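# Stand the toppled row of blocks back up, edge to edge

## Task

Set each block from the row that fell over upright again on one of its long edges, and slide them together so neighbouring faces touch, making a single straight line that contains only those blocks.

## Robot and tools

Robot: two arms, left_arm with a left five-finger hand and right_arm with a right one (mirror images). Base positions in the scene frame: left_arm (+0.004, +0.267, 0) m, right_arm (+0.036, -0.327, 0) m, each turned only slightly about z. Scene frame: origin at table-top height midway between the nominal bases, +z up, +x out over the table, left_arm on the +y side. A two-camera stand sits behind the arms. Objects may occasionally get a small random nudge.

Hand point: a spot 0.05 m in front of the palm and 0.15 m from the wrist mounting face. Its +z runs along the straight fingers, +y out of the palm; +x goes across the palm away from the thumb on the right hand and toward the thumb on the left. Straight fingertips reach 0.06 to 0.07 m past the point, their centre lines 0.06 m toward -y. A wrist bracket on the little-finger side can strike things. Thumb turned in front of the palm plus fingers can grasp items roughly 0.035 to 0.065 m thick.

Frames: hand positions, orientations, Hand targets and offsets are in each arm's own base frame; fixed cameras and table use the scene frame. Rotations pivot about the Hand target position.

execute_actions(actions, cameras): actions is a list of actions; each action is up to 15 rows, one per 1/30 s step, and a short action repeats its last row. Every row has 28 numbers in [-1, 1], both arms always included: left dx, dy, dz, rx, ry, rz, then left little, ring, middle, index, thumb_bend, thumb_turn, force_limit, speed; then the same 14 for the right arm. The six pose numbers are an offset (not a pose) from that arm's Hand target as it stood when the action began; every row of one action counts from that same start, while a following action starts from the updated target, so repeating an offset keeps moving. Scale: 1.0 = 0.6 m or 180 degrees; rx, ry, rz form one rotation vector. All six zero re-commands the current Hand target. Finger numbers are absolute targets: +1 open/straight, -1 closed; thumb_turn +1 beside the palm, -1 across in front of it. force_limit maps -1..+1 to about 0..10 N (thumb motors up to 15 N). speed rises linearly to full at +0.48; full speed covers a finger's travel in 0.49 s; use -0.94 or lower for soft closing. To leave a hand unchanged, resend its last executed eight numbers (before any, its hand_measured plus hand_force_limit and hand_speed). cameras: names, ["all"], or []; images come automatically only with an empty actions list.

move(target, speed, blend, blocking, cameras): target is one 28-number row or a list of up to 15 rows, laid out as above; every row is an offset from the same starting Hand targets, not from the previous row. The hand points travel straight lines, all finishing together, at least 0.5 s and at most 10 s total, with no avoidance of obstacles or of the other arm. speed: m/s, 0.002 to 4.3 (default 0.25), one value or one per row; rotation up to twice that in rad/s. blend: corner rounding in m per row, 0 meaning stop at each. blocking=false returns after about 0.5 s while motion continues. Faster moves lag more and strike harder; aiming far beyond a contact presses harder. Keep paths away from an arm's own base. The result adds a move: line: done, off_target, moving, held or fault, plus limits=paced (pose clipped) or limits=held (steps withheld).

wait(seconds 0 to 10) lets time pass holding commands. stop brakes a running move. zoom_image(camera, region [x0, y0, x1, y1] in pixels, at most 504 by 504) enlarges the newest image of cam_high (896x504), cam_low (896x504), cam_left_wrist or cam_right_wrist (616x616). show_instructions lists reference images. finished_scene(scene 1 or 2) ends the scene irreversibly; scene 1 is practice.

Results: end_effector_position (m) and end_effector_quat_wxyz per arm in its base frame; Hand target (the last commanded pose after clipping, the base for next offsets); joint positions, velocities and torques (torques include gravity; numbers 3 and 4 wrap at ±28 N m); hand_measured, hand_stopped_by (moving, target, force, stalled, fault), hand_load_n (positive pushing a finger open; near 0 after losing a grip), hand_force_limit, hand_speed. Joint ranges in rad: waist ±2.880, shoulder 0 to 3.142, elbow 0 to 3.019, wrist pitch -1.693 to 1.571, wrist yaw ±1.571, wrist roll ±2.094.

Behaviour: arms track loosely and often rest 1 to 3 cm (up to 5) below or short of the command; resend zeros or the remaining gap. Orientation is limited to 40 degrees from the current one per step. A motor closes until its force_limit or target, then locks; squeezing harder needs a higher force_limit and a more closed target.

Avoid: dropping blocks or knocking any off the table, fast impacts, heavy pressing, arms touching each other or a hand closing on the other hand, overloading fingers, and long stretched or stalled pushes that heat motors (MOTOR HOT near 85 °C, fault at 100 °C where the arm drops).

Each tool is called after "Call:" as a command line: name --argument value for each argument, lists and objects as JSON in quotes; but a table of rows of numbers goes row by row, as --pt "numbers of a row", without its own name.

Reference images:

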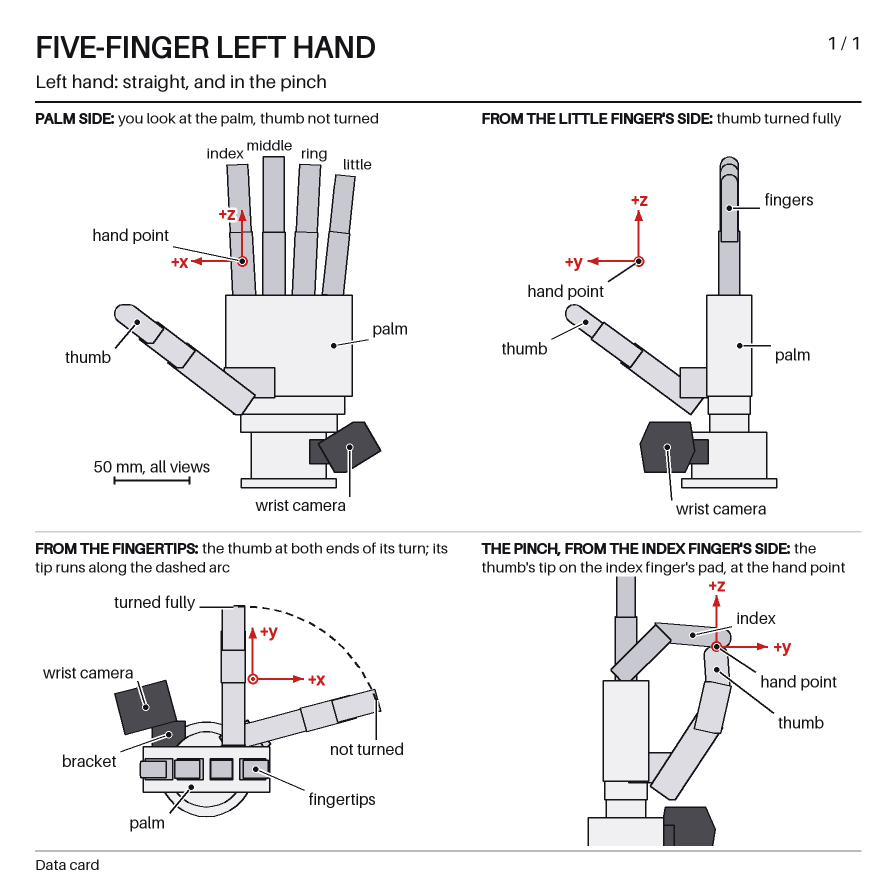

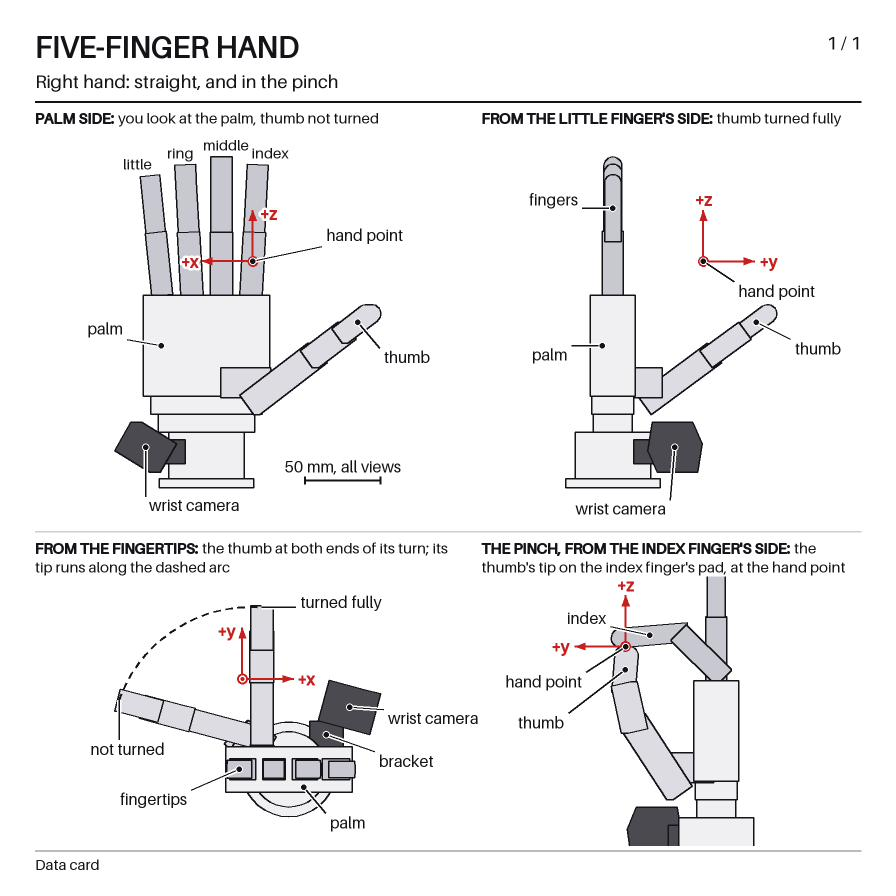

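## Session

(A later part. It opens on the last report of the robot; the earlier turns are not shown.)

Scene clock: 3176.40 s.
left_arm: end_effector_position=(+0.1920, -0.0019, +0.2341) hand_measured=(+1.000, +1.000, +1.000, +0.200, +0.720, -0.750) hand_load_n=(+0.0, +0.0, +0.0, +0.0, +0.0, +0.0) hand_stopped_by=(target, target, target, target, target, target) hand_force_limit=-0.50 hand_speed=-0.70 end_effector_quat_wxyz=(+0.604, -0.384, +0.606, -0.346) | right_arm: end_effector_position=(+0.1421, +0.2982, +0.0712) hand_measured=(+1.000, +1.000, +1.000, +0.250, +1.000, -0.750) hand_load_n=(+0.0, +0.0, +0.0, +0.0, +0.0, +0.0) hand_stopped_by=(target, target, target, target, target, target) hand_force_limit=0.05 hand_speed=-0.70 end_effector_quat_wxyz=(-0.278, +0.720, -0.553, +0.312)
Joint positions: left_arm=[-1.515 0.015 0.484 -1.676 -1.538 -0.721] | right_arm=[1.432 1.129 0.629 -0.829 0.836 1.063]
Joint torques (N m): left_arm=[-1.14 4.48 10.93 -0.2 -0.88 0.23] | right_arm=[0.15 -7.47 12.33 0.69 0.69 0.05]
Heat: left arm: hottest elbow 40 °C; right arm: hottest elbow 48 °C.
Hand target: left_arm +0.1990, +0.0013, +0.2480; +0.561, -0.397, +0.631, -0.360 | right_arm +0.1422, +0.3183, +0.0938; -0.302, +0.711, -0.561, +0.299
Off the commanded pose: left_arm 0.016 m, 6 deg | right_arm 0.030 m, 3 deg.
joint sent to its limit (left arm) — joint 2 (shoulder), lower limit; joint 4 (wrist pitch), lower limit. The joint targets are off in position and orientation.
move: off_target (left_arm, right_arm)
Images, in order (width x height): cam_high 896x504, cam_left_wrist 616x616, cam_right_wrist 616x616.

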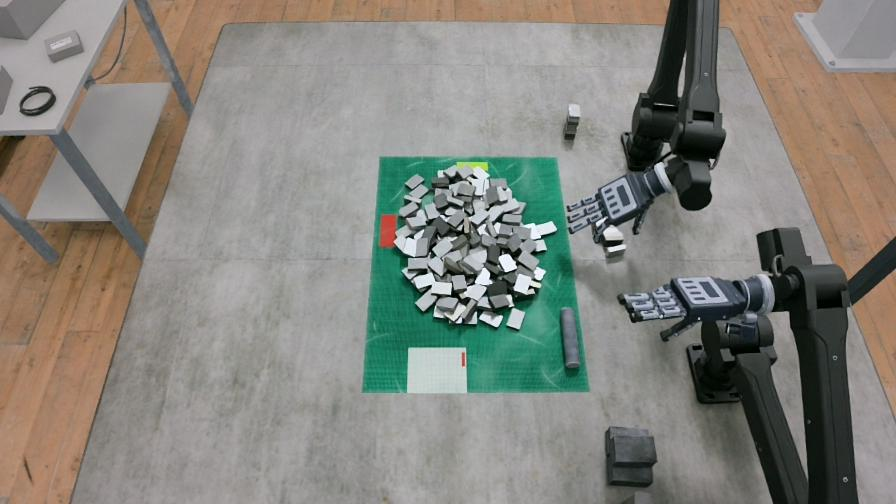

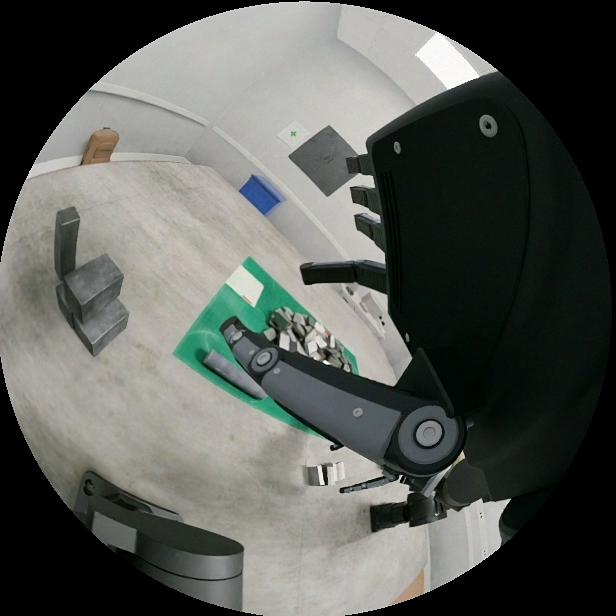

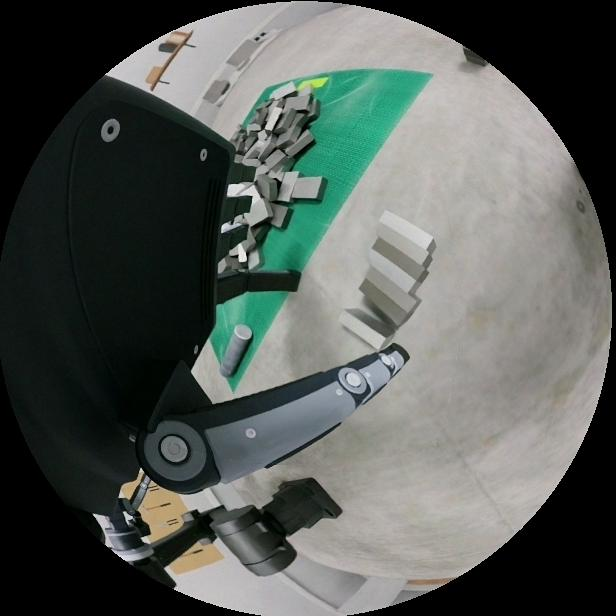

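Call:
move --pt "0 0 0 0 0 0 1 1 1 0.2 0.72 -0.75 -0.5 -0.7 0.0 0.0 0.13 0 0 0 1 1 1 0.25 1.0 -0.75 0.05 -0.7" --pt "0 0 0 0 0 0 1 1 1 0.2 0.72 -0.75 -0.5 -0.7 -0.02 -0.05 0.15 -0.2457 0.1879 0.4708 1 1 1 1 1 1 0.05 -0.3" --speed '[0.12, 0.35]' --cameras '["cam_high","cam_left_wrist","cam_right_wrist"]'

Call:
zoom_image --camera "cam_high" --region '[575, 200, 655, 280]'

Call:
zoom_image --camera "cam_right_wrist" --region '[200, 130, 400, 330]'

Scene clock: 3212.50 s.
left_arm: end_effector_position=(+0.1920, -0.0019, +0.2341) hand_measured=(+1.000, +1.000, +1.000, +0.200, +0.720, -0.750) hand_load_n=(+0.0, -0.5, +0.0, +0.0, +0.0, +0.0) hand_stopped_by=(target, target, target, target, target, target) hand_force_limit=-0.50 hand_speed=-0.70 end_effector_quat_wxyz=(+0.604, -0.384, +0.606, -0.346) | right_arm: end_effector_position=(+0.1250, +0.2736, +0.1737) hand_measured=(+1.000, +1.000, +1.000, +1.000, +1.000, +1.000) hand_load_n=(+0.0, +0.0, +0.0, +0.0, -0.5, +0.0) hand_stopped_by=(target, target, target, target, target, target) hand_force_limit=0.05 hand_speed=-0.30 end_effector_quat_wxyz=(+0.010, +0.993, +0.121, -0.004)
Joint positions: left_arm=[-1.515 0.015 0.484 -1.676 -1.538 -0.721] | right_arm=[1.181 1.332 1.137 -1.397 0.003 -0.632]
Joint torques (N m): left_arm=[-1.14 4.48 10.95 -0.21 -0.88 0.22] | right_arm=[-1.14 -9.7 13.04 0.31 0 -0.19]
Heat: left arm: hottest elbow 41 °C; right arm: hottest elbow 54 °C.
Hand target: left_arm +0.1990, +0.0013, +0.2480; +0.561, -0.397, +0.631, -0.360 | right_arm +0.1302, +0.2883, +0.1838; +0.001, +0.992, +0.127, +0.000
Off the commanded pose: left_arm 0.016 m, 6 deg | right_arm 0.019 m, 1 deg.
joint sent to its limit (left arm) — joint 2 (shoulder), lower limit; joint 4 (wrist pitch), lower limit. The joint targets are off in position and orientation.
move: off_target (left_arm, right_arm); target 2's new numbers were sent with right_arm's hand 0.019 m and 1 deg from that target
Images, in order (width x height): cam_high 896x504, cam_left_wrist 616x616, cam_right_wrist 616x616.

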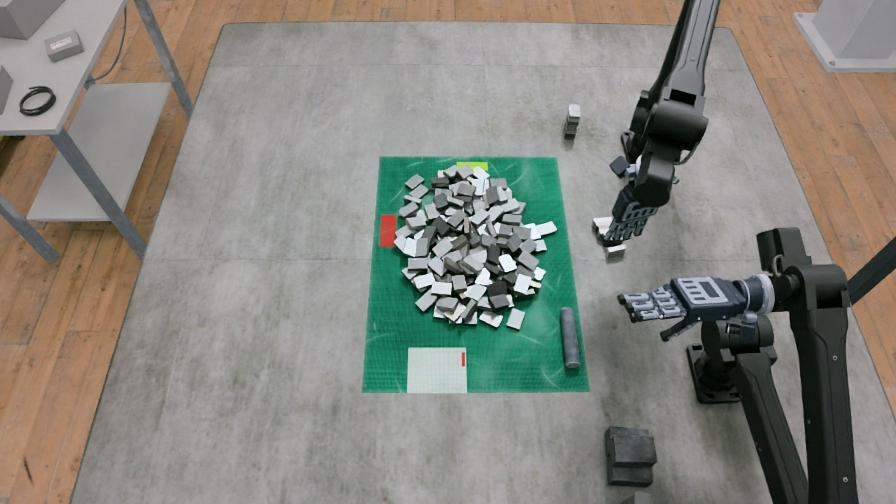

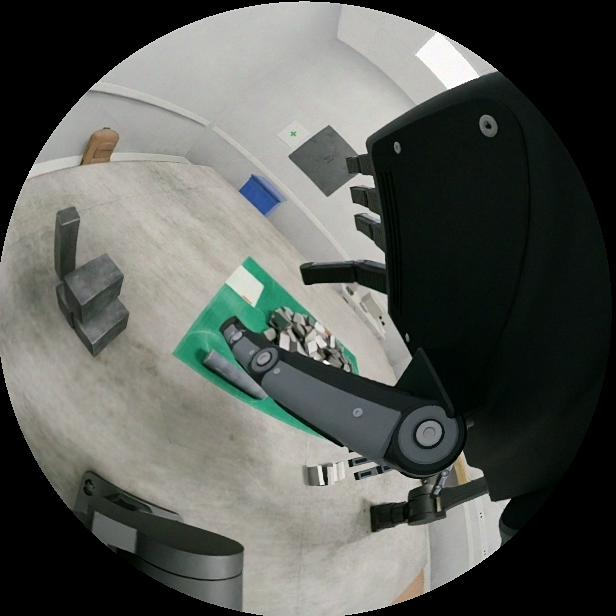

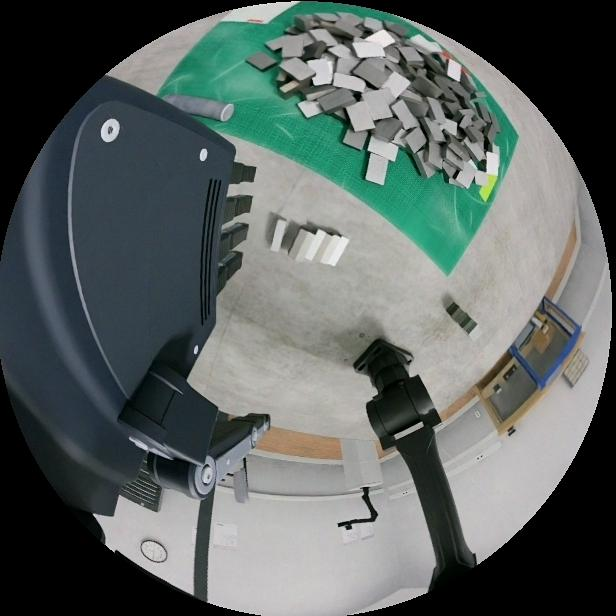

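Scaled by 6.300 from the camera's 896x504 image, which has a finer 1280x720 frame.

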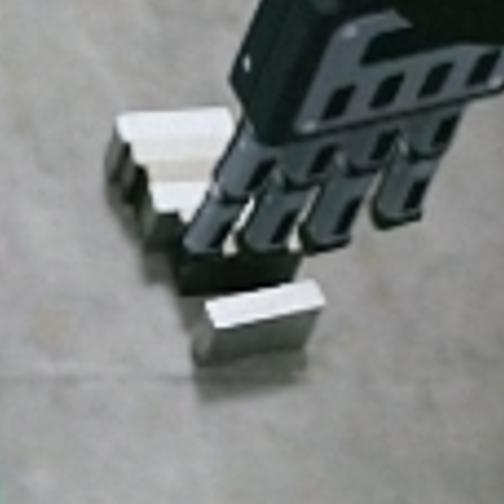

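Scaled by 2.520 from the camera's 616x616 image, which has a finer 880x880 frame.

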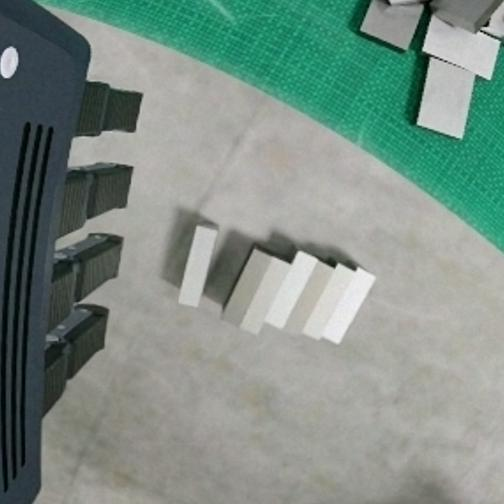

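Call:
zoom_image --camera "cam_right_wrist" --region '[260, 205, 360, 275]'

Call:
zoom_image --camera "cam_high" --region '[585, 210, 635, 265]'

Scaled by 5.040 from the camera's 616x616 image, which has a finer 880x880 frame.

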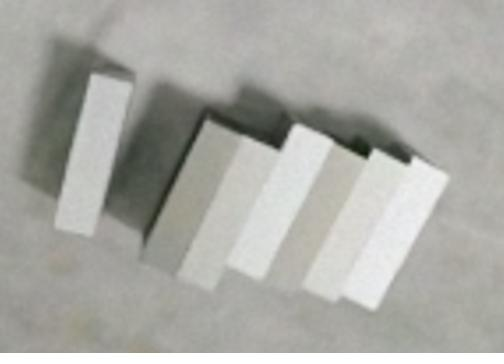

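Scaled by 9.164 from the camera's 896x504 image, which has a finer 1280x720 frame.

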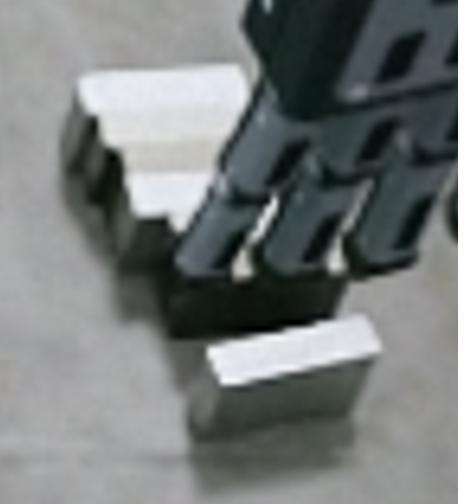

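Call:
move --target '[0,0,0,0,0,0,1,1,1,0.2,0.72,-0.75,-0.5,-0.7,0.021,0.022,-0.02,0,0,-0.5667,1,1,1,1,1,1,0.05,-0.3]' --speed 0.35 --cameras '["cam_high","cam_right_wrist"]'

Call:
zoom_image --camera "cam_high" --region '[575, 200, 655, 280]'

Call:
zoom_image --camera "cam_right_wrist" --region '[200, 130, 400, 330]'

Scene clock: 3301.63 s.
left_arm: end_effector_position=(+0.1920, -0.0019, +0.2341) hand_measured=(+1.000, +1.000, +1.000, +0.200, +0.720, -0.750) hand_load_n=(+0.0, +0.0, +0.0, +0.0, +0.0, +0.0) hand_stopped_by=(target, target, target, target, target, target) hand_force_limit=-0.50 hand_speed=-0.70 end_effector_quat_wxyz=(+0.604, -0.384, +0.606, -0.346) | right_arm: end_effector_position=(+0.1399, +0.3000, +0.1670) hand_measured=(+1.000, +1.000, +1.000, +1.000, +1.000, +1.000) hand_load_n=(+0.0, +0.0, +0.0, +0.0, +0.0, +0.0) hand_stopped_by=(target, target, target, target, target, target) hand_force_limit=0.05 hand_speed=-0.30 end_effector_quat_wxyz=(+0.015, +0.728, -0.685, +0.000)
Joint positions: left_arm=[-1.515 0.015 0.484 -1.676 -1.538 -0.721] | right_arm=[0.933 1.267 1.062 -1.395 -0.004 0.872]
Joint torques (N m): left_arm=[-1.14 4.42 10.95 -0.21 -0.88 0.23] | right_arm=[-1.44 -11.46 9.01 0.91 0.23 0.11]
Heat: left arm: hottest elbow 41 °C; right arm: hottest elbow 57 °C.
Hand target: left_arm +0.1990, +0.0013, +0.2480; +0.561, -0.397, +0.631, -0.360 | right_arm +0.1428, +0.3016, +0.1719; +0.000, +0.723, -0.691, +0.000
Off the commanded pose: left_arm 0.016 m, 6 deg | right_arm 0.006 m, 2 deg.
joint sent to its limit (left arm) — joint 2 (shoulder), lower limit; joint 4 (wrist pitch), lower limit. The joint targets are off in position and orientation.
move: off_target (left_arm)
Images, in order (width x height): cam_high 896x504, cam_right_wrist 616x616.

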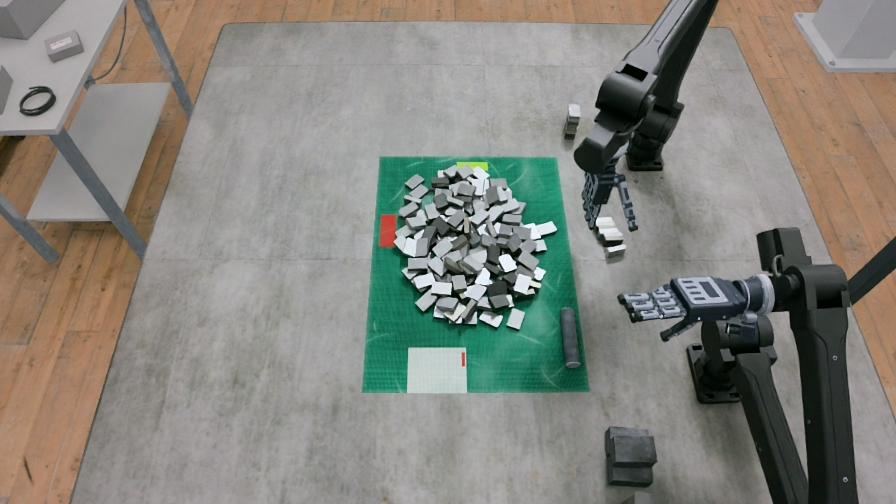

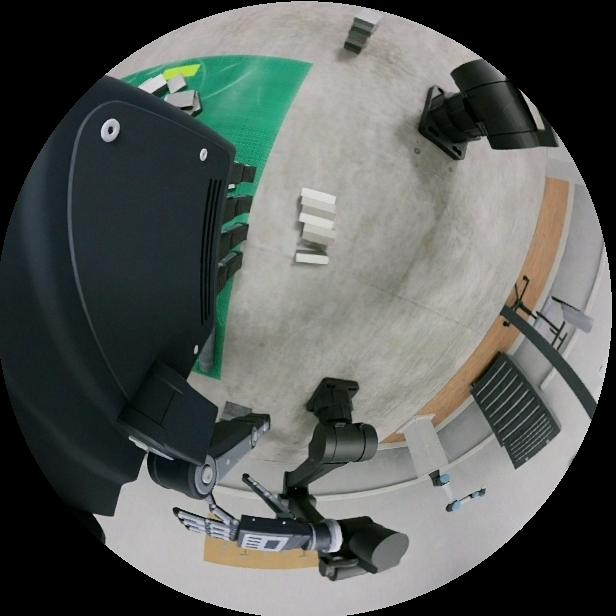

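Scaled by 6.300 from the camera's 896x504 image, which has a finer 1280x720 frame.

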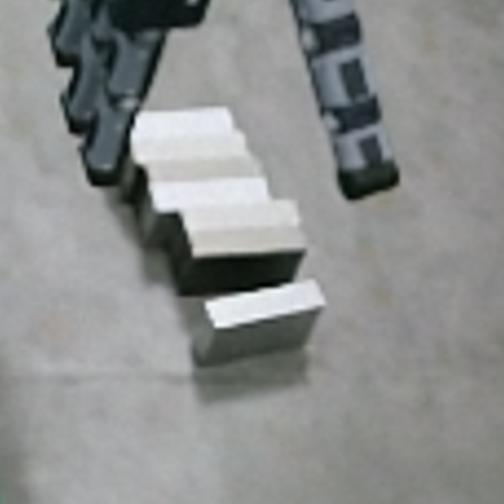

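Scaled by 2.520 from the camera's 616x616 image, which has a finer 880x880 frame.

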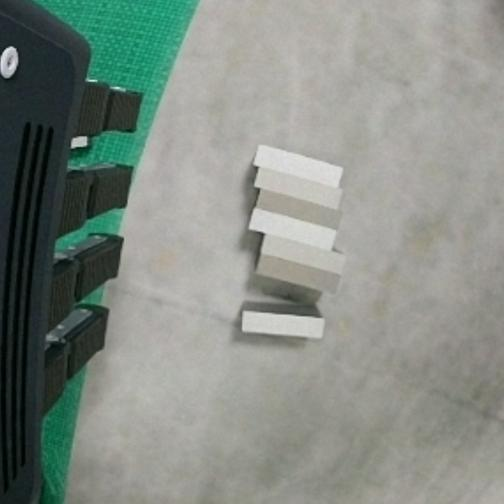

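Call:
move --target '[0,0,0,0,0,0,1,1,1,0.2,0.72,-0.75,-0.5,-0.7,-0.008,0.013,-0.13,0,0,0,1,1,1,1,1,1,0.05,-0.3]' --speed 0.12 --cameras '["cam_high","cam_right_wrist"]'

Call:
zoom_image --camera "cam_high" --region '[570, 200, 640, 270]'

Call:
zoom_image --camera "cam_right_wrist" --region '[220, 130, 380, 290]'

Scene clock: 3346.53 s.
left_arm: end_effector_position=(+0.1920, -0.0019, +0.2341) hand_measured=(+1.000, +1.000, +1.000, +0.200, +0.720, -0.750) hand_load_n=(+0.0, +0.0, +0.0, +0.0, +0.0, +0.0) hand_stopped_by=(target, target, target, target, target, target) hand_force_limit=-0.50 hand_speed=-0.70 end_effector_quat_wxyz=(+0.604, -0.384, +0.606, -0.346) | right_arm: end_effector_position=(+0.1380, +0.3052, +0.0987) hand_measured=(+1.000, +1.000, +1.000, +1.000, +1.000, +1.000) hand_load_n=(+0.0, -0.5, +0.0, +0.0, +0.0, +0.0) hand_stopped_by=(target, target, target, target, target, target) hand_force_limit=0.05 hand_speed=-0.30 end_effector_quat_wxyz=(-0.001, +0.724, -0.690, -0.002)
Joint positions: left_arm=[-1.515 0.015 0.484 -1.676 -1.538 -0.721] | right_arm=[0.946 1.306 0.911 -1.172 -0.004 0.897]
Joint torques (N m): left_arm=[-1.14 4.42 10.95 -0.21 -0.88 0.22] | right_arm=[0.15 -7.77 8.85 0.69 0.09 0.07]
Heat: left arm: hottest elbow 41 °C; right arm: hottest elbow 55 °C.
Hand target: left_arm +0.1990, +0.0013, +0.2480; +0.561, -0.397, +0.631, -0.360 | right_arm +0.1380, +0.3093, +0.0938; +0.000, +0.723, -0.691, +0.000
Off the commanded pose: left_arm 0.016 m, 6 deg | right_arm 0.006 m, 0 deg.
joint sent to its limit (left arm) — joint 2 (shoulder), lower limit; joint 4 (wrist pitch), lower limit. The joint targets are off in position and orientation.
move: off_target (left_arm)
Images, in order (width x height): cam_high 896x504, cam_right_wrist 616x616.

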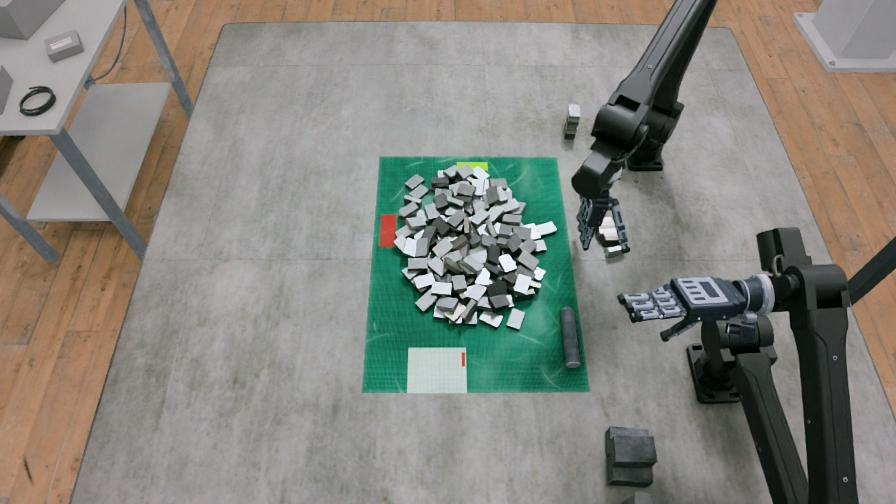

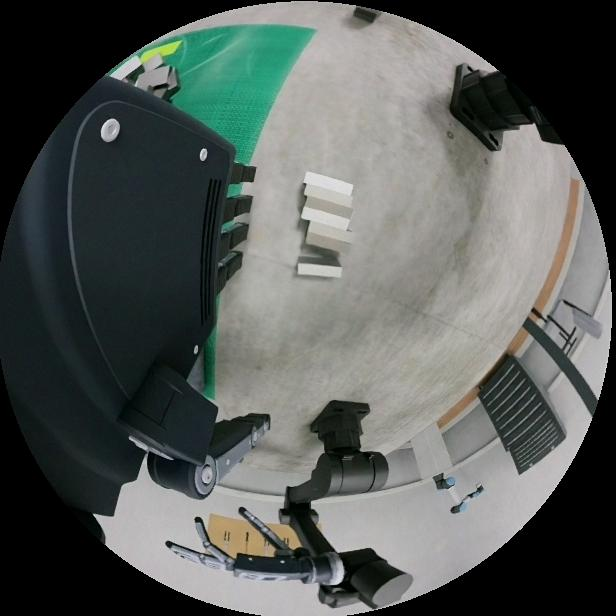

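Scaled by 7.200 from the camera's 896x504 image, which has a finer 1280x720 frame.

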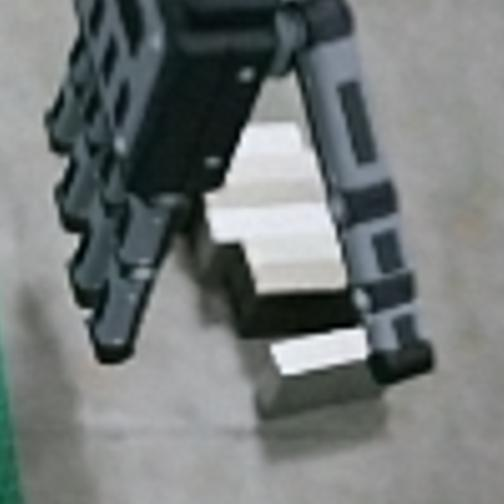

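Scaled by 3.150 from the camera's 616x616 image, which has a finer 880x880 frame.

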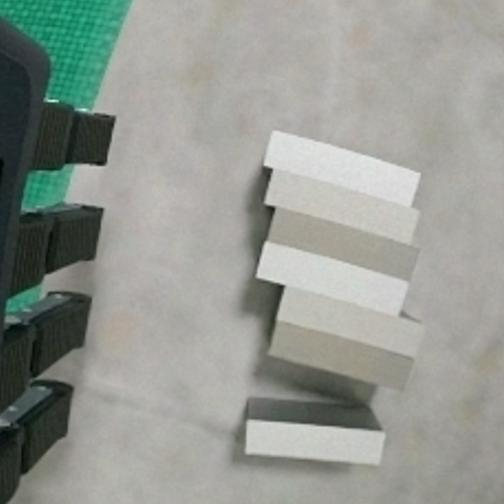

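Call:
execute_actions --actions '[]' --cameras '["cam_high","cam_right_wrist"]'

Scene clock: 3372.70 s.
left_arm: end_effector_position=(+0.1920, -0.0019, +0.2341) hand_measured=(+1.000, +1.000, +1.000, +0.200, +0.720, -0.750) hand_load_n=(+0.0, +0.0, +0.0, +0.0, +0.0, +0.0) hand_stopped_by=(target, target, target, target, target, target) hand_force_limit=-0.50 hand_speed=-0.70 end_effector_quat_wxyz=(+0.604, -0.384, +0.606, -0.346) | right_arm: end_effector_position=(+0.1380, +0.3053, +0.0987) hand_measured=(+1.000, +1.000, +1.000, +1.000, +1.000, +1.000) hand_load_n=(+0.0, +0.0, +0.0, +0.0, -0.5, +0.0) hand_stopped_by=(target, target, target, target, target, target) hand_force_limit=0.05 hand_speed=-0.30 end_effector_quat_wxyz=(-0.002, +0.724, -0.690, -0.002)
Joint positions: left_arm=[-1.515 0.015 0.484 -1.676 -1.538 -0.721] | right_arm=[0.946 1.306 0.911 -1.172 -0.004 0.898]
Joint velocities: within noise
Joint torques (N m): left_arm=[-1.14 4.42 10.95 -0.21 -0.88 0.22] | right_arm=[-0.67 -8.59 8.76 0.75 0.09 0.08]
Heat: left arm: hottest elbow 41 °C; right arm: hottest elbow 54 °C.
Hand target: left_arm +0.1990, +0.0013, +0.2480; +0.561, -0.397, +0.631, -0.360 | right_arm +0.1381, +0.3093, +0.0938; +0.000, +0.723, -0.691, +0.000
Off the commanded pose: left_arm 0.016 m, 6 deg | right_arm 0.006 m, 0 deg.
Images, in order (width x height): cam_high 896x504, cam_right_wrist 616x616.

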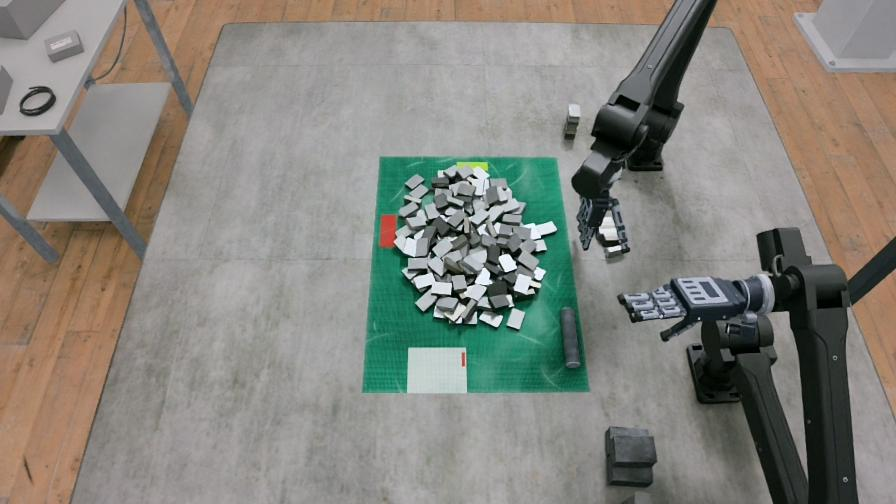

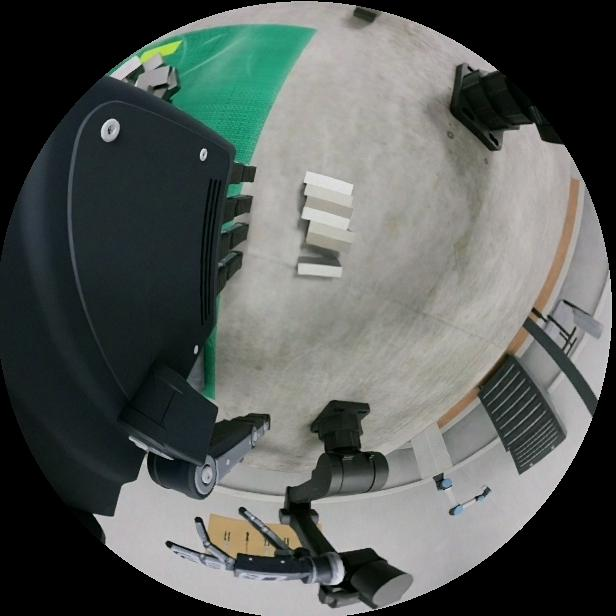

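Call:
zoom_image --camera "cam_right_wrist" --region '[210, 140, 380, 300]'

Call:
zoom_image --camera "cam_high" --region '[570, 190, 660, 280]'

Scaled by 2.965 from the camera's 616x616 image, which has a finer 880x880 frame.

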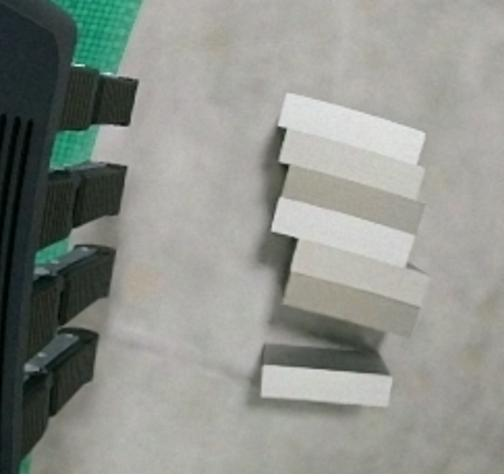

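Scaled by 5.600 from the camera's 896x504 image, which has a finer 1280x720 frame.

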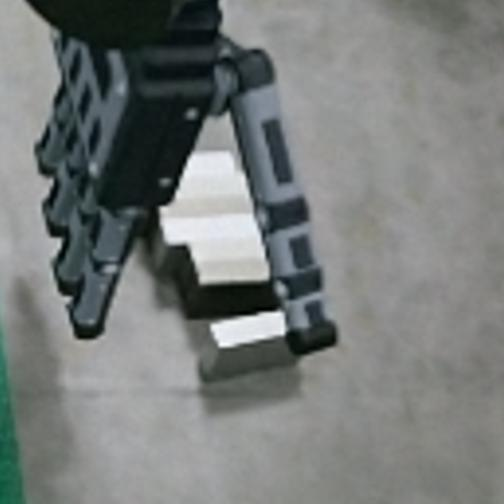

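Call:
move --target '[0,0,0,0,0,0,1,1,1,0.2,0.72,-0.75,-0.5,-0.7,0,0,-0.0433,0,0,0,1,1,1,1,1,1,0.05,-0.3]' --speed 0.08 --cameras '["cam_high","cam_right_wrist"]'

Call:
zoom_image --camera "cam_right_wrist" --region '[210, 140, 380, 300]'

Scene clock: 3396.60 s.
left_arm: end_effector_position=(+0.1920, -0.0019, +0.2341) hand_measured=(+1.000, +1.000, +1.000, +0.200, +0.720, -0.750) hand_load_n=(+0.0, +0.0, +0.0, +0.0, +0.0, +0.0) hand_stopped_by=(target, target, target, target, target, target) hand_force_limit=-0.50 hand_speed=-0.70 end_effector_quat_wxyz=(+0.604, -0.384, +0.606, -0.346) | right_arm: end_effector_position=(+0.1386, +0.3061, +0.0739) hand_measured=(+1.000, +1.000, +1.000, +1.000, +1.000, +1.000) hand_load_n=(+0.0, +0.0, +0.0, +0.0, +0.0, +0.0) hand_stopped_by=(target, target, target, target, target, target) hand_force_limit=0.05 hand_speed=-0.30 end_effector_quat_wxyz=(-0.003, +0.724, -0.690, -0.002)
Joint positions: left_arm=[-1.515 0.015 0.484 -1.676 -1.538 -0.721] | right_arm=[0.946 1.337 0.868 -1.094 -0.004 0.898]
Joint torques (N m): left_arm=[-1.14 4.42 10.93 -0.21 -0.87 0.23] | right_arm=[-1.14 -9.11 8.31 1.2 0.09 0]
Heat: left arm: hottest elbow 41 °C; right arm: hottest elbow 53 °C.
Hand target: left_arm +0.1990, +0.0013, +0.2480; +0.561, -0.397, +0.631, -0.360 | right_arm +0.1380, +0.3092, +0.0678; +0.000, +0.723, -0.691, +0.000
Off the commanded pose: left_arm 0.016 m, 6 deg | right_arm 0.007 m, 0 deg.
joint sent to its limit (left arm) — joint 2 (shoulder), lower limit; joint 4 (wrist pitch), lower limit. The joint targets are off in position and orientation.
move: off_target (left_arm)
Images, in order (width x height): cam_high 896x504, cam_right_wrist 616x616.

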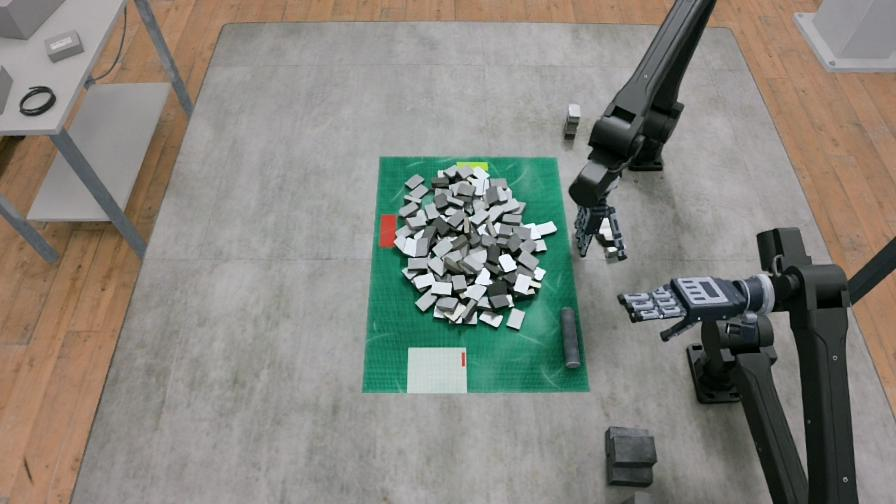

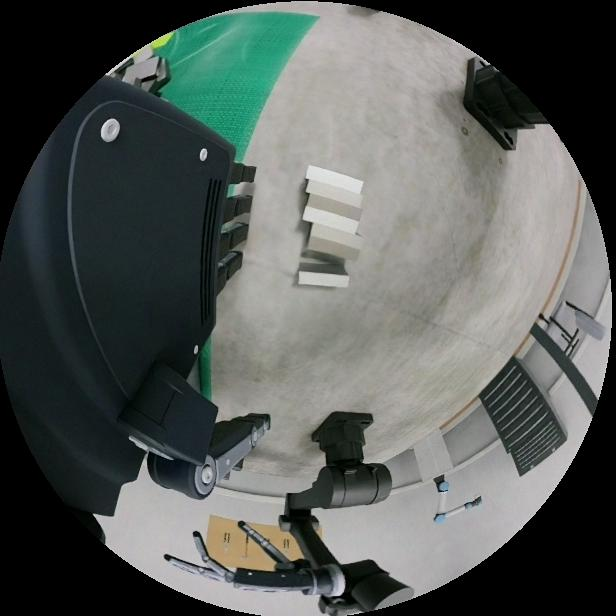

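Scaled by 2.965 from the camera's 616x616 image, which has a finer 880x880 frame.

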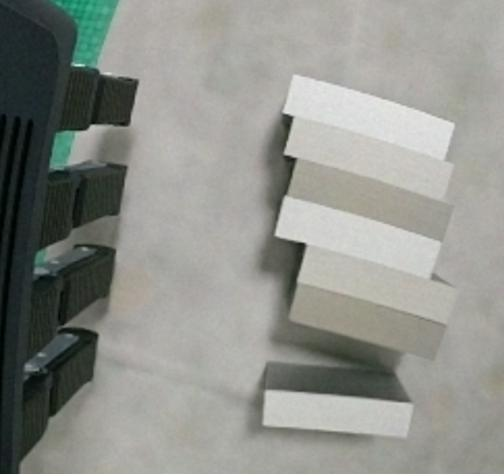

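Call:
move --target '[0,0,0,0,0,0,1,1,1,0.2,0.72,-0.75,-0.5,-0.7,-0.0496,-0.0106,-0.005,0,0,0,1,1,1,1,1,1,0.05,-0.3]' --speed 0.04 --cameras '["cam_high","cam_right_wrist"]'

Call:
zoom_image --camera "cam_right_wrist" --region '[210, 140, 380, 300]'

Scene clock: 3433.53 s.
left_arm: end_effector_position=(+0.1920, -0.0019, +0.2341) hand_measured=(+1.000, +1.000, +1.000, +0.200, +0.720, -0.750) hand_load_n=(+0.0, +0.0, +0.0, +0.0, +0.0, +0.0) hand_stopped_by=(target, target, target, target, target, target) hand_force_limit=-0.50 hand_speed=-0.70 end_effector_quat_wxyz=(+0.604, -0.384, +0.606, -0.346) | right_arm: end_effector_position=(+0.1158, +0.3042, +0.0667) hand_measured=(+1.000, +1.000, +1.000, +1.000, +1.000, +1.000) hand_load_n=(+0.0, +0.0, +0.5, +0.0, +0.0, +0.0) hand_stopped_by=(target, target, target, target, target, target) hand_force_limit=0.05 hand_speed=-0.30 end_effector_quat_wxyz=(-0.002, +0.722, -0.692, +0.002)
Joint positions: left_arm=[-1.515 0.015 0.484 -1.676 -1.538 -0.721] | right_arm=[1.004 1.31 0.823 -1.081 0.005 0.961]
Joint torques (N m): left_arm=[-1.08 4.42 10.95 -0.2 -0.88 0.23] | right_arm=[-0.56 -10.11 6.98 0.65 -0.25 0.1]
Heat: left arm: hottest elbow 41 °C; right arm: hottest elbow 49 °C.
Hand target: left_arm +0.1990, +0.0013, +0.2480; +0.561, -0.397, +0.631, -0.360 | right_arm +0.1082, +0.3030, +0.0649; +0.000, +0.723, -0.691, +0.000
Off the commanded pose: left_arm 0.016 m, 6 deg | right_arm 0.008 m, 0 deg.
joint sent to its limit (left arm) — joint 2 (shoulder), lower limit; joint 4 (wrist pitch), lower limit. The joint targets are off in position and orientation.
move: off_target (left_arm)
Images, in order (width x height): cam_high 896x504, cam_right_wrist 616x616.

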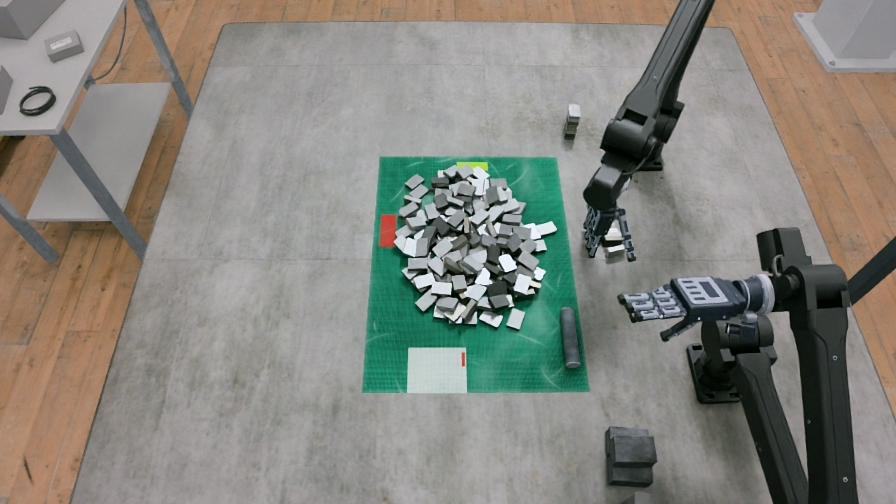

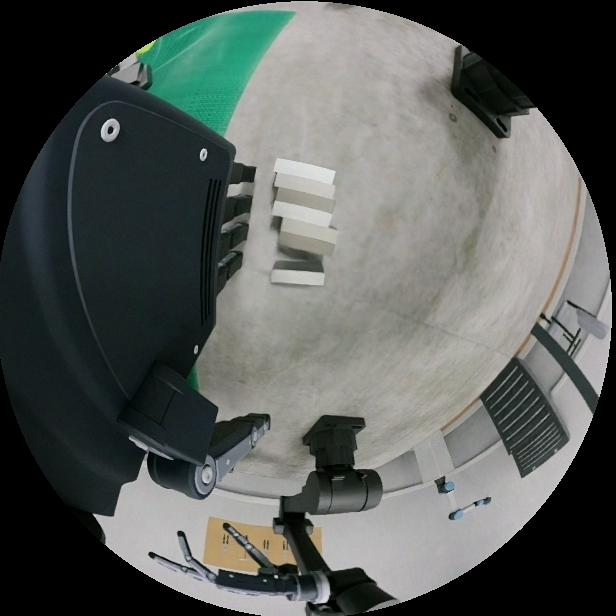

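Scaled by 2.965 from the camera's 616x616 image, which has a finer 880x880 frame.

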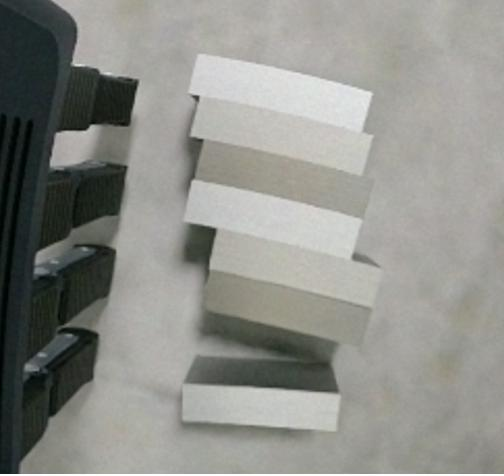

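Call:
move --target '[0,0,0,0,0,0,1,1,1,0.2,0.72,-0.75,-0.5,-0.7,-0.0167,-0.0092,0.005,0,0,0,1,1,1,1,1,1,0.05,-0.3]' --speed 0.03 --cameras '["cam_right_wrist"]'

Call:
zoom_image --camera "cam_right_wrist" --region '[210, 140, 380, 300]'

Scene clock: 3447.00 s.
left_arm: end_effector_position=(+0.1920, -0.0019, +0.2341) hand_measured=(+1.000, +1.000, +1.000, +0.200, +0.720, -0.750) hand_load_n=(+0.0, +0.0, -0.5, +0.0, +0.0, +0.0) hand_stopped_by=(target, target, target, target, target, target) hand_force_limit=-0.50 hand_speed=-0.70 end_effector_quat_wxyz=(+0.604, -0.384, +0.606, -0.346) | right_arm: end_effector_position=(+0.1049, +0.3003, +0.0669) hand_measured=(+1.000, +1.000, +1.000, +1.000, +1.000, +1.000) hand_load_n=(+0.0, -0.5, +0.0, +0.0, +0.0, +0.0) hand_stopped_by=(target, target, target, target, target, target) hand_force_limit=0.05 hand_speed=-0.30 end_effector_quat_wxyz=(-0.003, +0.724, -0.690, +0.001)
Joint positions: left_arm=[-1.515 0.015 0.484 -1.676 -1.538 -0.721] | right_arm=[1.026 1.283 0.799 -1.081 0.004 0.979]
Joint torques (N m): left_arm=[-1.14 4.48 10.93 -0.2 -0.87 0.22] | right_arm=[-1.2 -10.29 7.42 0.14 -0.2 0.1]
Heat: left arm: hottest elbow 41 °C; right arm: hottest elbow 48 °C.
Hand target: left_arm +0.1990, +0.0013, +0.2480; +0.561, -0.397, +0.631, -0.360 | right_arm +0.0982, +0.2975, +0.0678; +0.000, +0.723, -0.691, +0.000
Off the commanded pose: left_arm 0.016 m, 6 deg | right_arm 0.007 m, 0 deg.
joint sent to its limit (left arm) — joint 2 (shoulder), lower limit; joint 4 (wrist pitch), lower limit. The joint targets are off in position and orientation.
move: off_target (left_arm)
Images, in order (width x height): cam_right_wrist 616x616.

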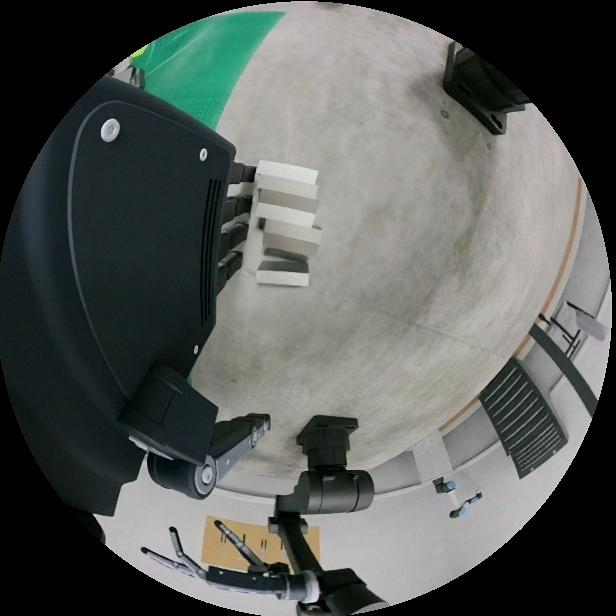

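Scaled by 2.965 from the camera's 616x616 image, which has a finer 880x880 frame.

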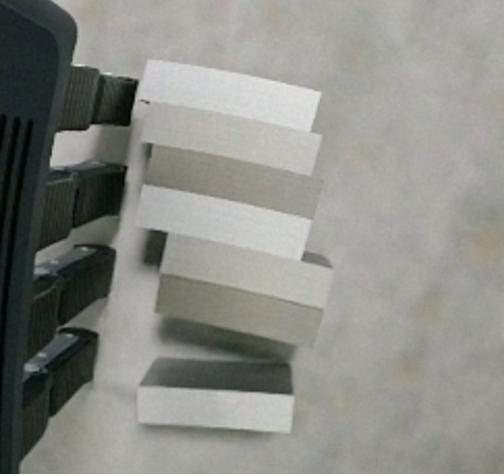

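Call:
move --target '[0,0,0,0,0,0,1,1,1,0.2,0.72,-0.75,-0.5,-0.7,-0.015,0.001,0.001,0,0,0,1,1,1,1,1,1,0.05,-0.3]' --speed 0.02 --cameras '["cam_right_wrist"]'

Call:
zoom_image --camera "cam_right_wrist" --region '[210, 140, 380, 300]'

Scene clock: 3459.13 s.
left_arm: end_effector_position=(+0.1920, -0.0019, +0.2341) hand_measured=(+1.000, +1.000, +1.000, +0.200, +0.720, -0.750) hand_load_n=(+0.0, +0.0, +0.5, +0.0, +0.0, +0.0) hand_stopped_by=(target, target, target, target, target, target) hand_force_limit=-0.50 hand_speed=-0.70 end_effector_quat_wxyz=(+0.604, -0.384, +0.606, -0.346) | right_arm: end_effector_position=(+0.0972, +0.3007, +0.0668) hand_measured=(+1.000, +1.000, +1.000, +1.000, +1.000, +1.000) hand_load_n=(+0.0, +0.0, +0.0, +0.0, +0.0, +0.0) hand_stopped_by=(target, target, target, target, target, target) hand_force_limit=0.05 hand_speed=-0.30 end_effector_quat_wxyz=(-0.004, +0.723, -0.691, +0.001)
Joint positions: left_arm=[-1.515 0.015 0.484 -1.676 -1.538 -0.721] | right_arm=[1.048 1.271 0.789 -1.081 0.004 1.002]
Joint torques (N m): left_arm=[-1.14 4.42 10.93 -0.2 -0.88 0.23] | right_arm=[-0.21 -9.58 7.57 0.12 -0.22 0.11]
Heat: left arm: hottest elbow 41 °C; right arm: hottest elbow 49 °C.
Hand target: left_arm +0.1990, +0.0013, +0.2480; +0.561, -0.397, +0.631, -0.360 | right_arm +0.0892, +0.2980, +0.0684; +0.000, +0.723, -0.691, +0.000
Off the commanded pose: left_arm 0.016 m, 6 deg | right_arm 0.009 m, 1 deg.
joint sent to its limit (left arm) — joint 2 (shoulder), lower limit; joint 4 (wrist pitch), lower limit. The joint targets are off in position and orientation.
move: off_target (left_arm)
Images, in order (width x height): cam_right_wrist 616x616.

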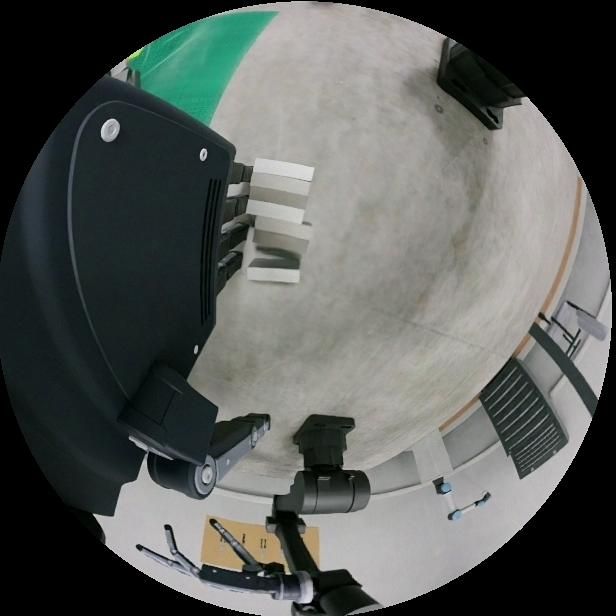

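Scaled by 2.965 from the camera's 616x616 image, which has a finer 880x880 frame.

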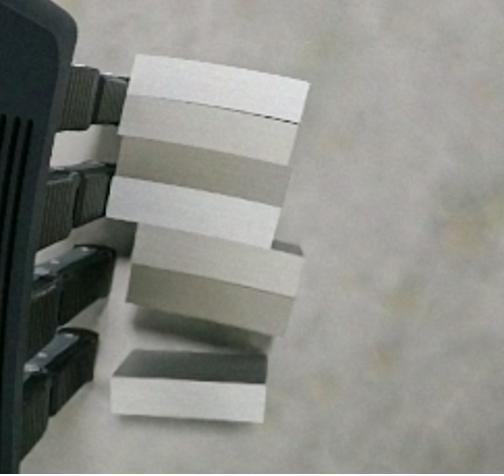

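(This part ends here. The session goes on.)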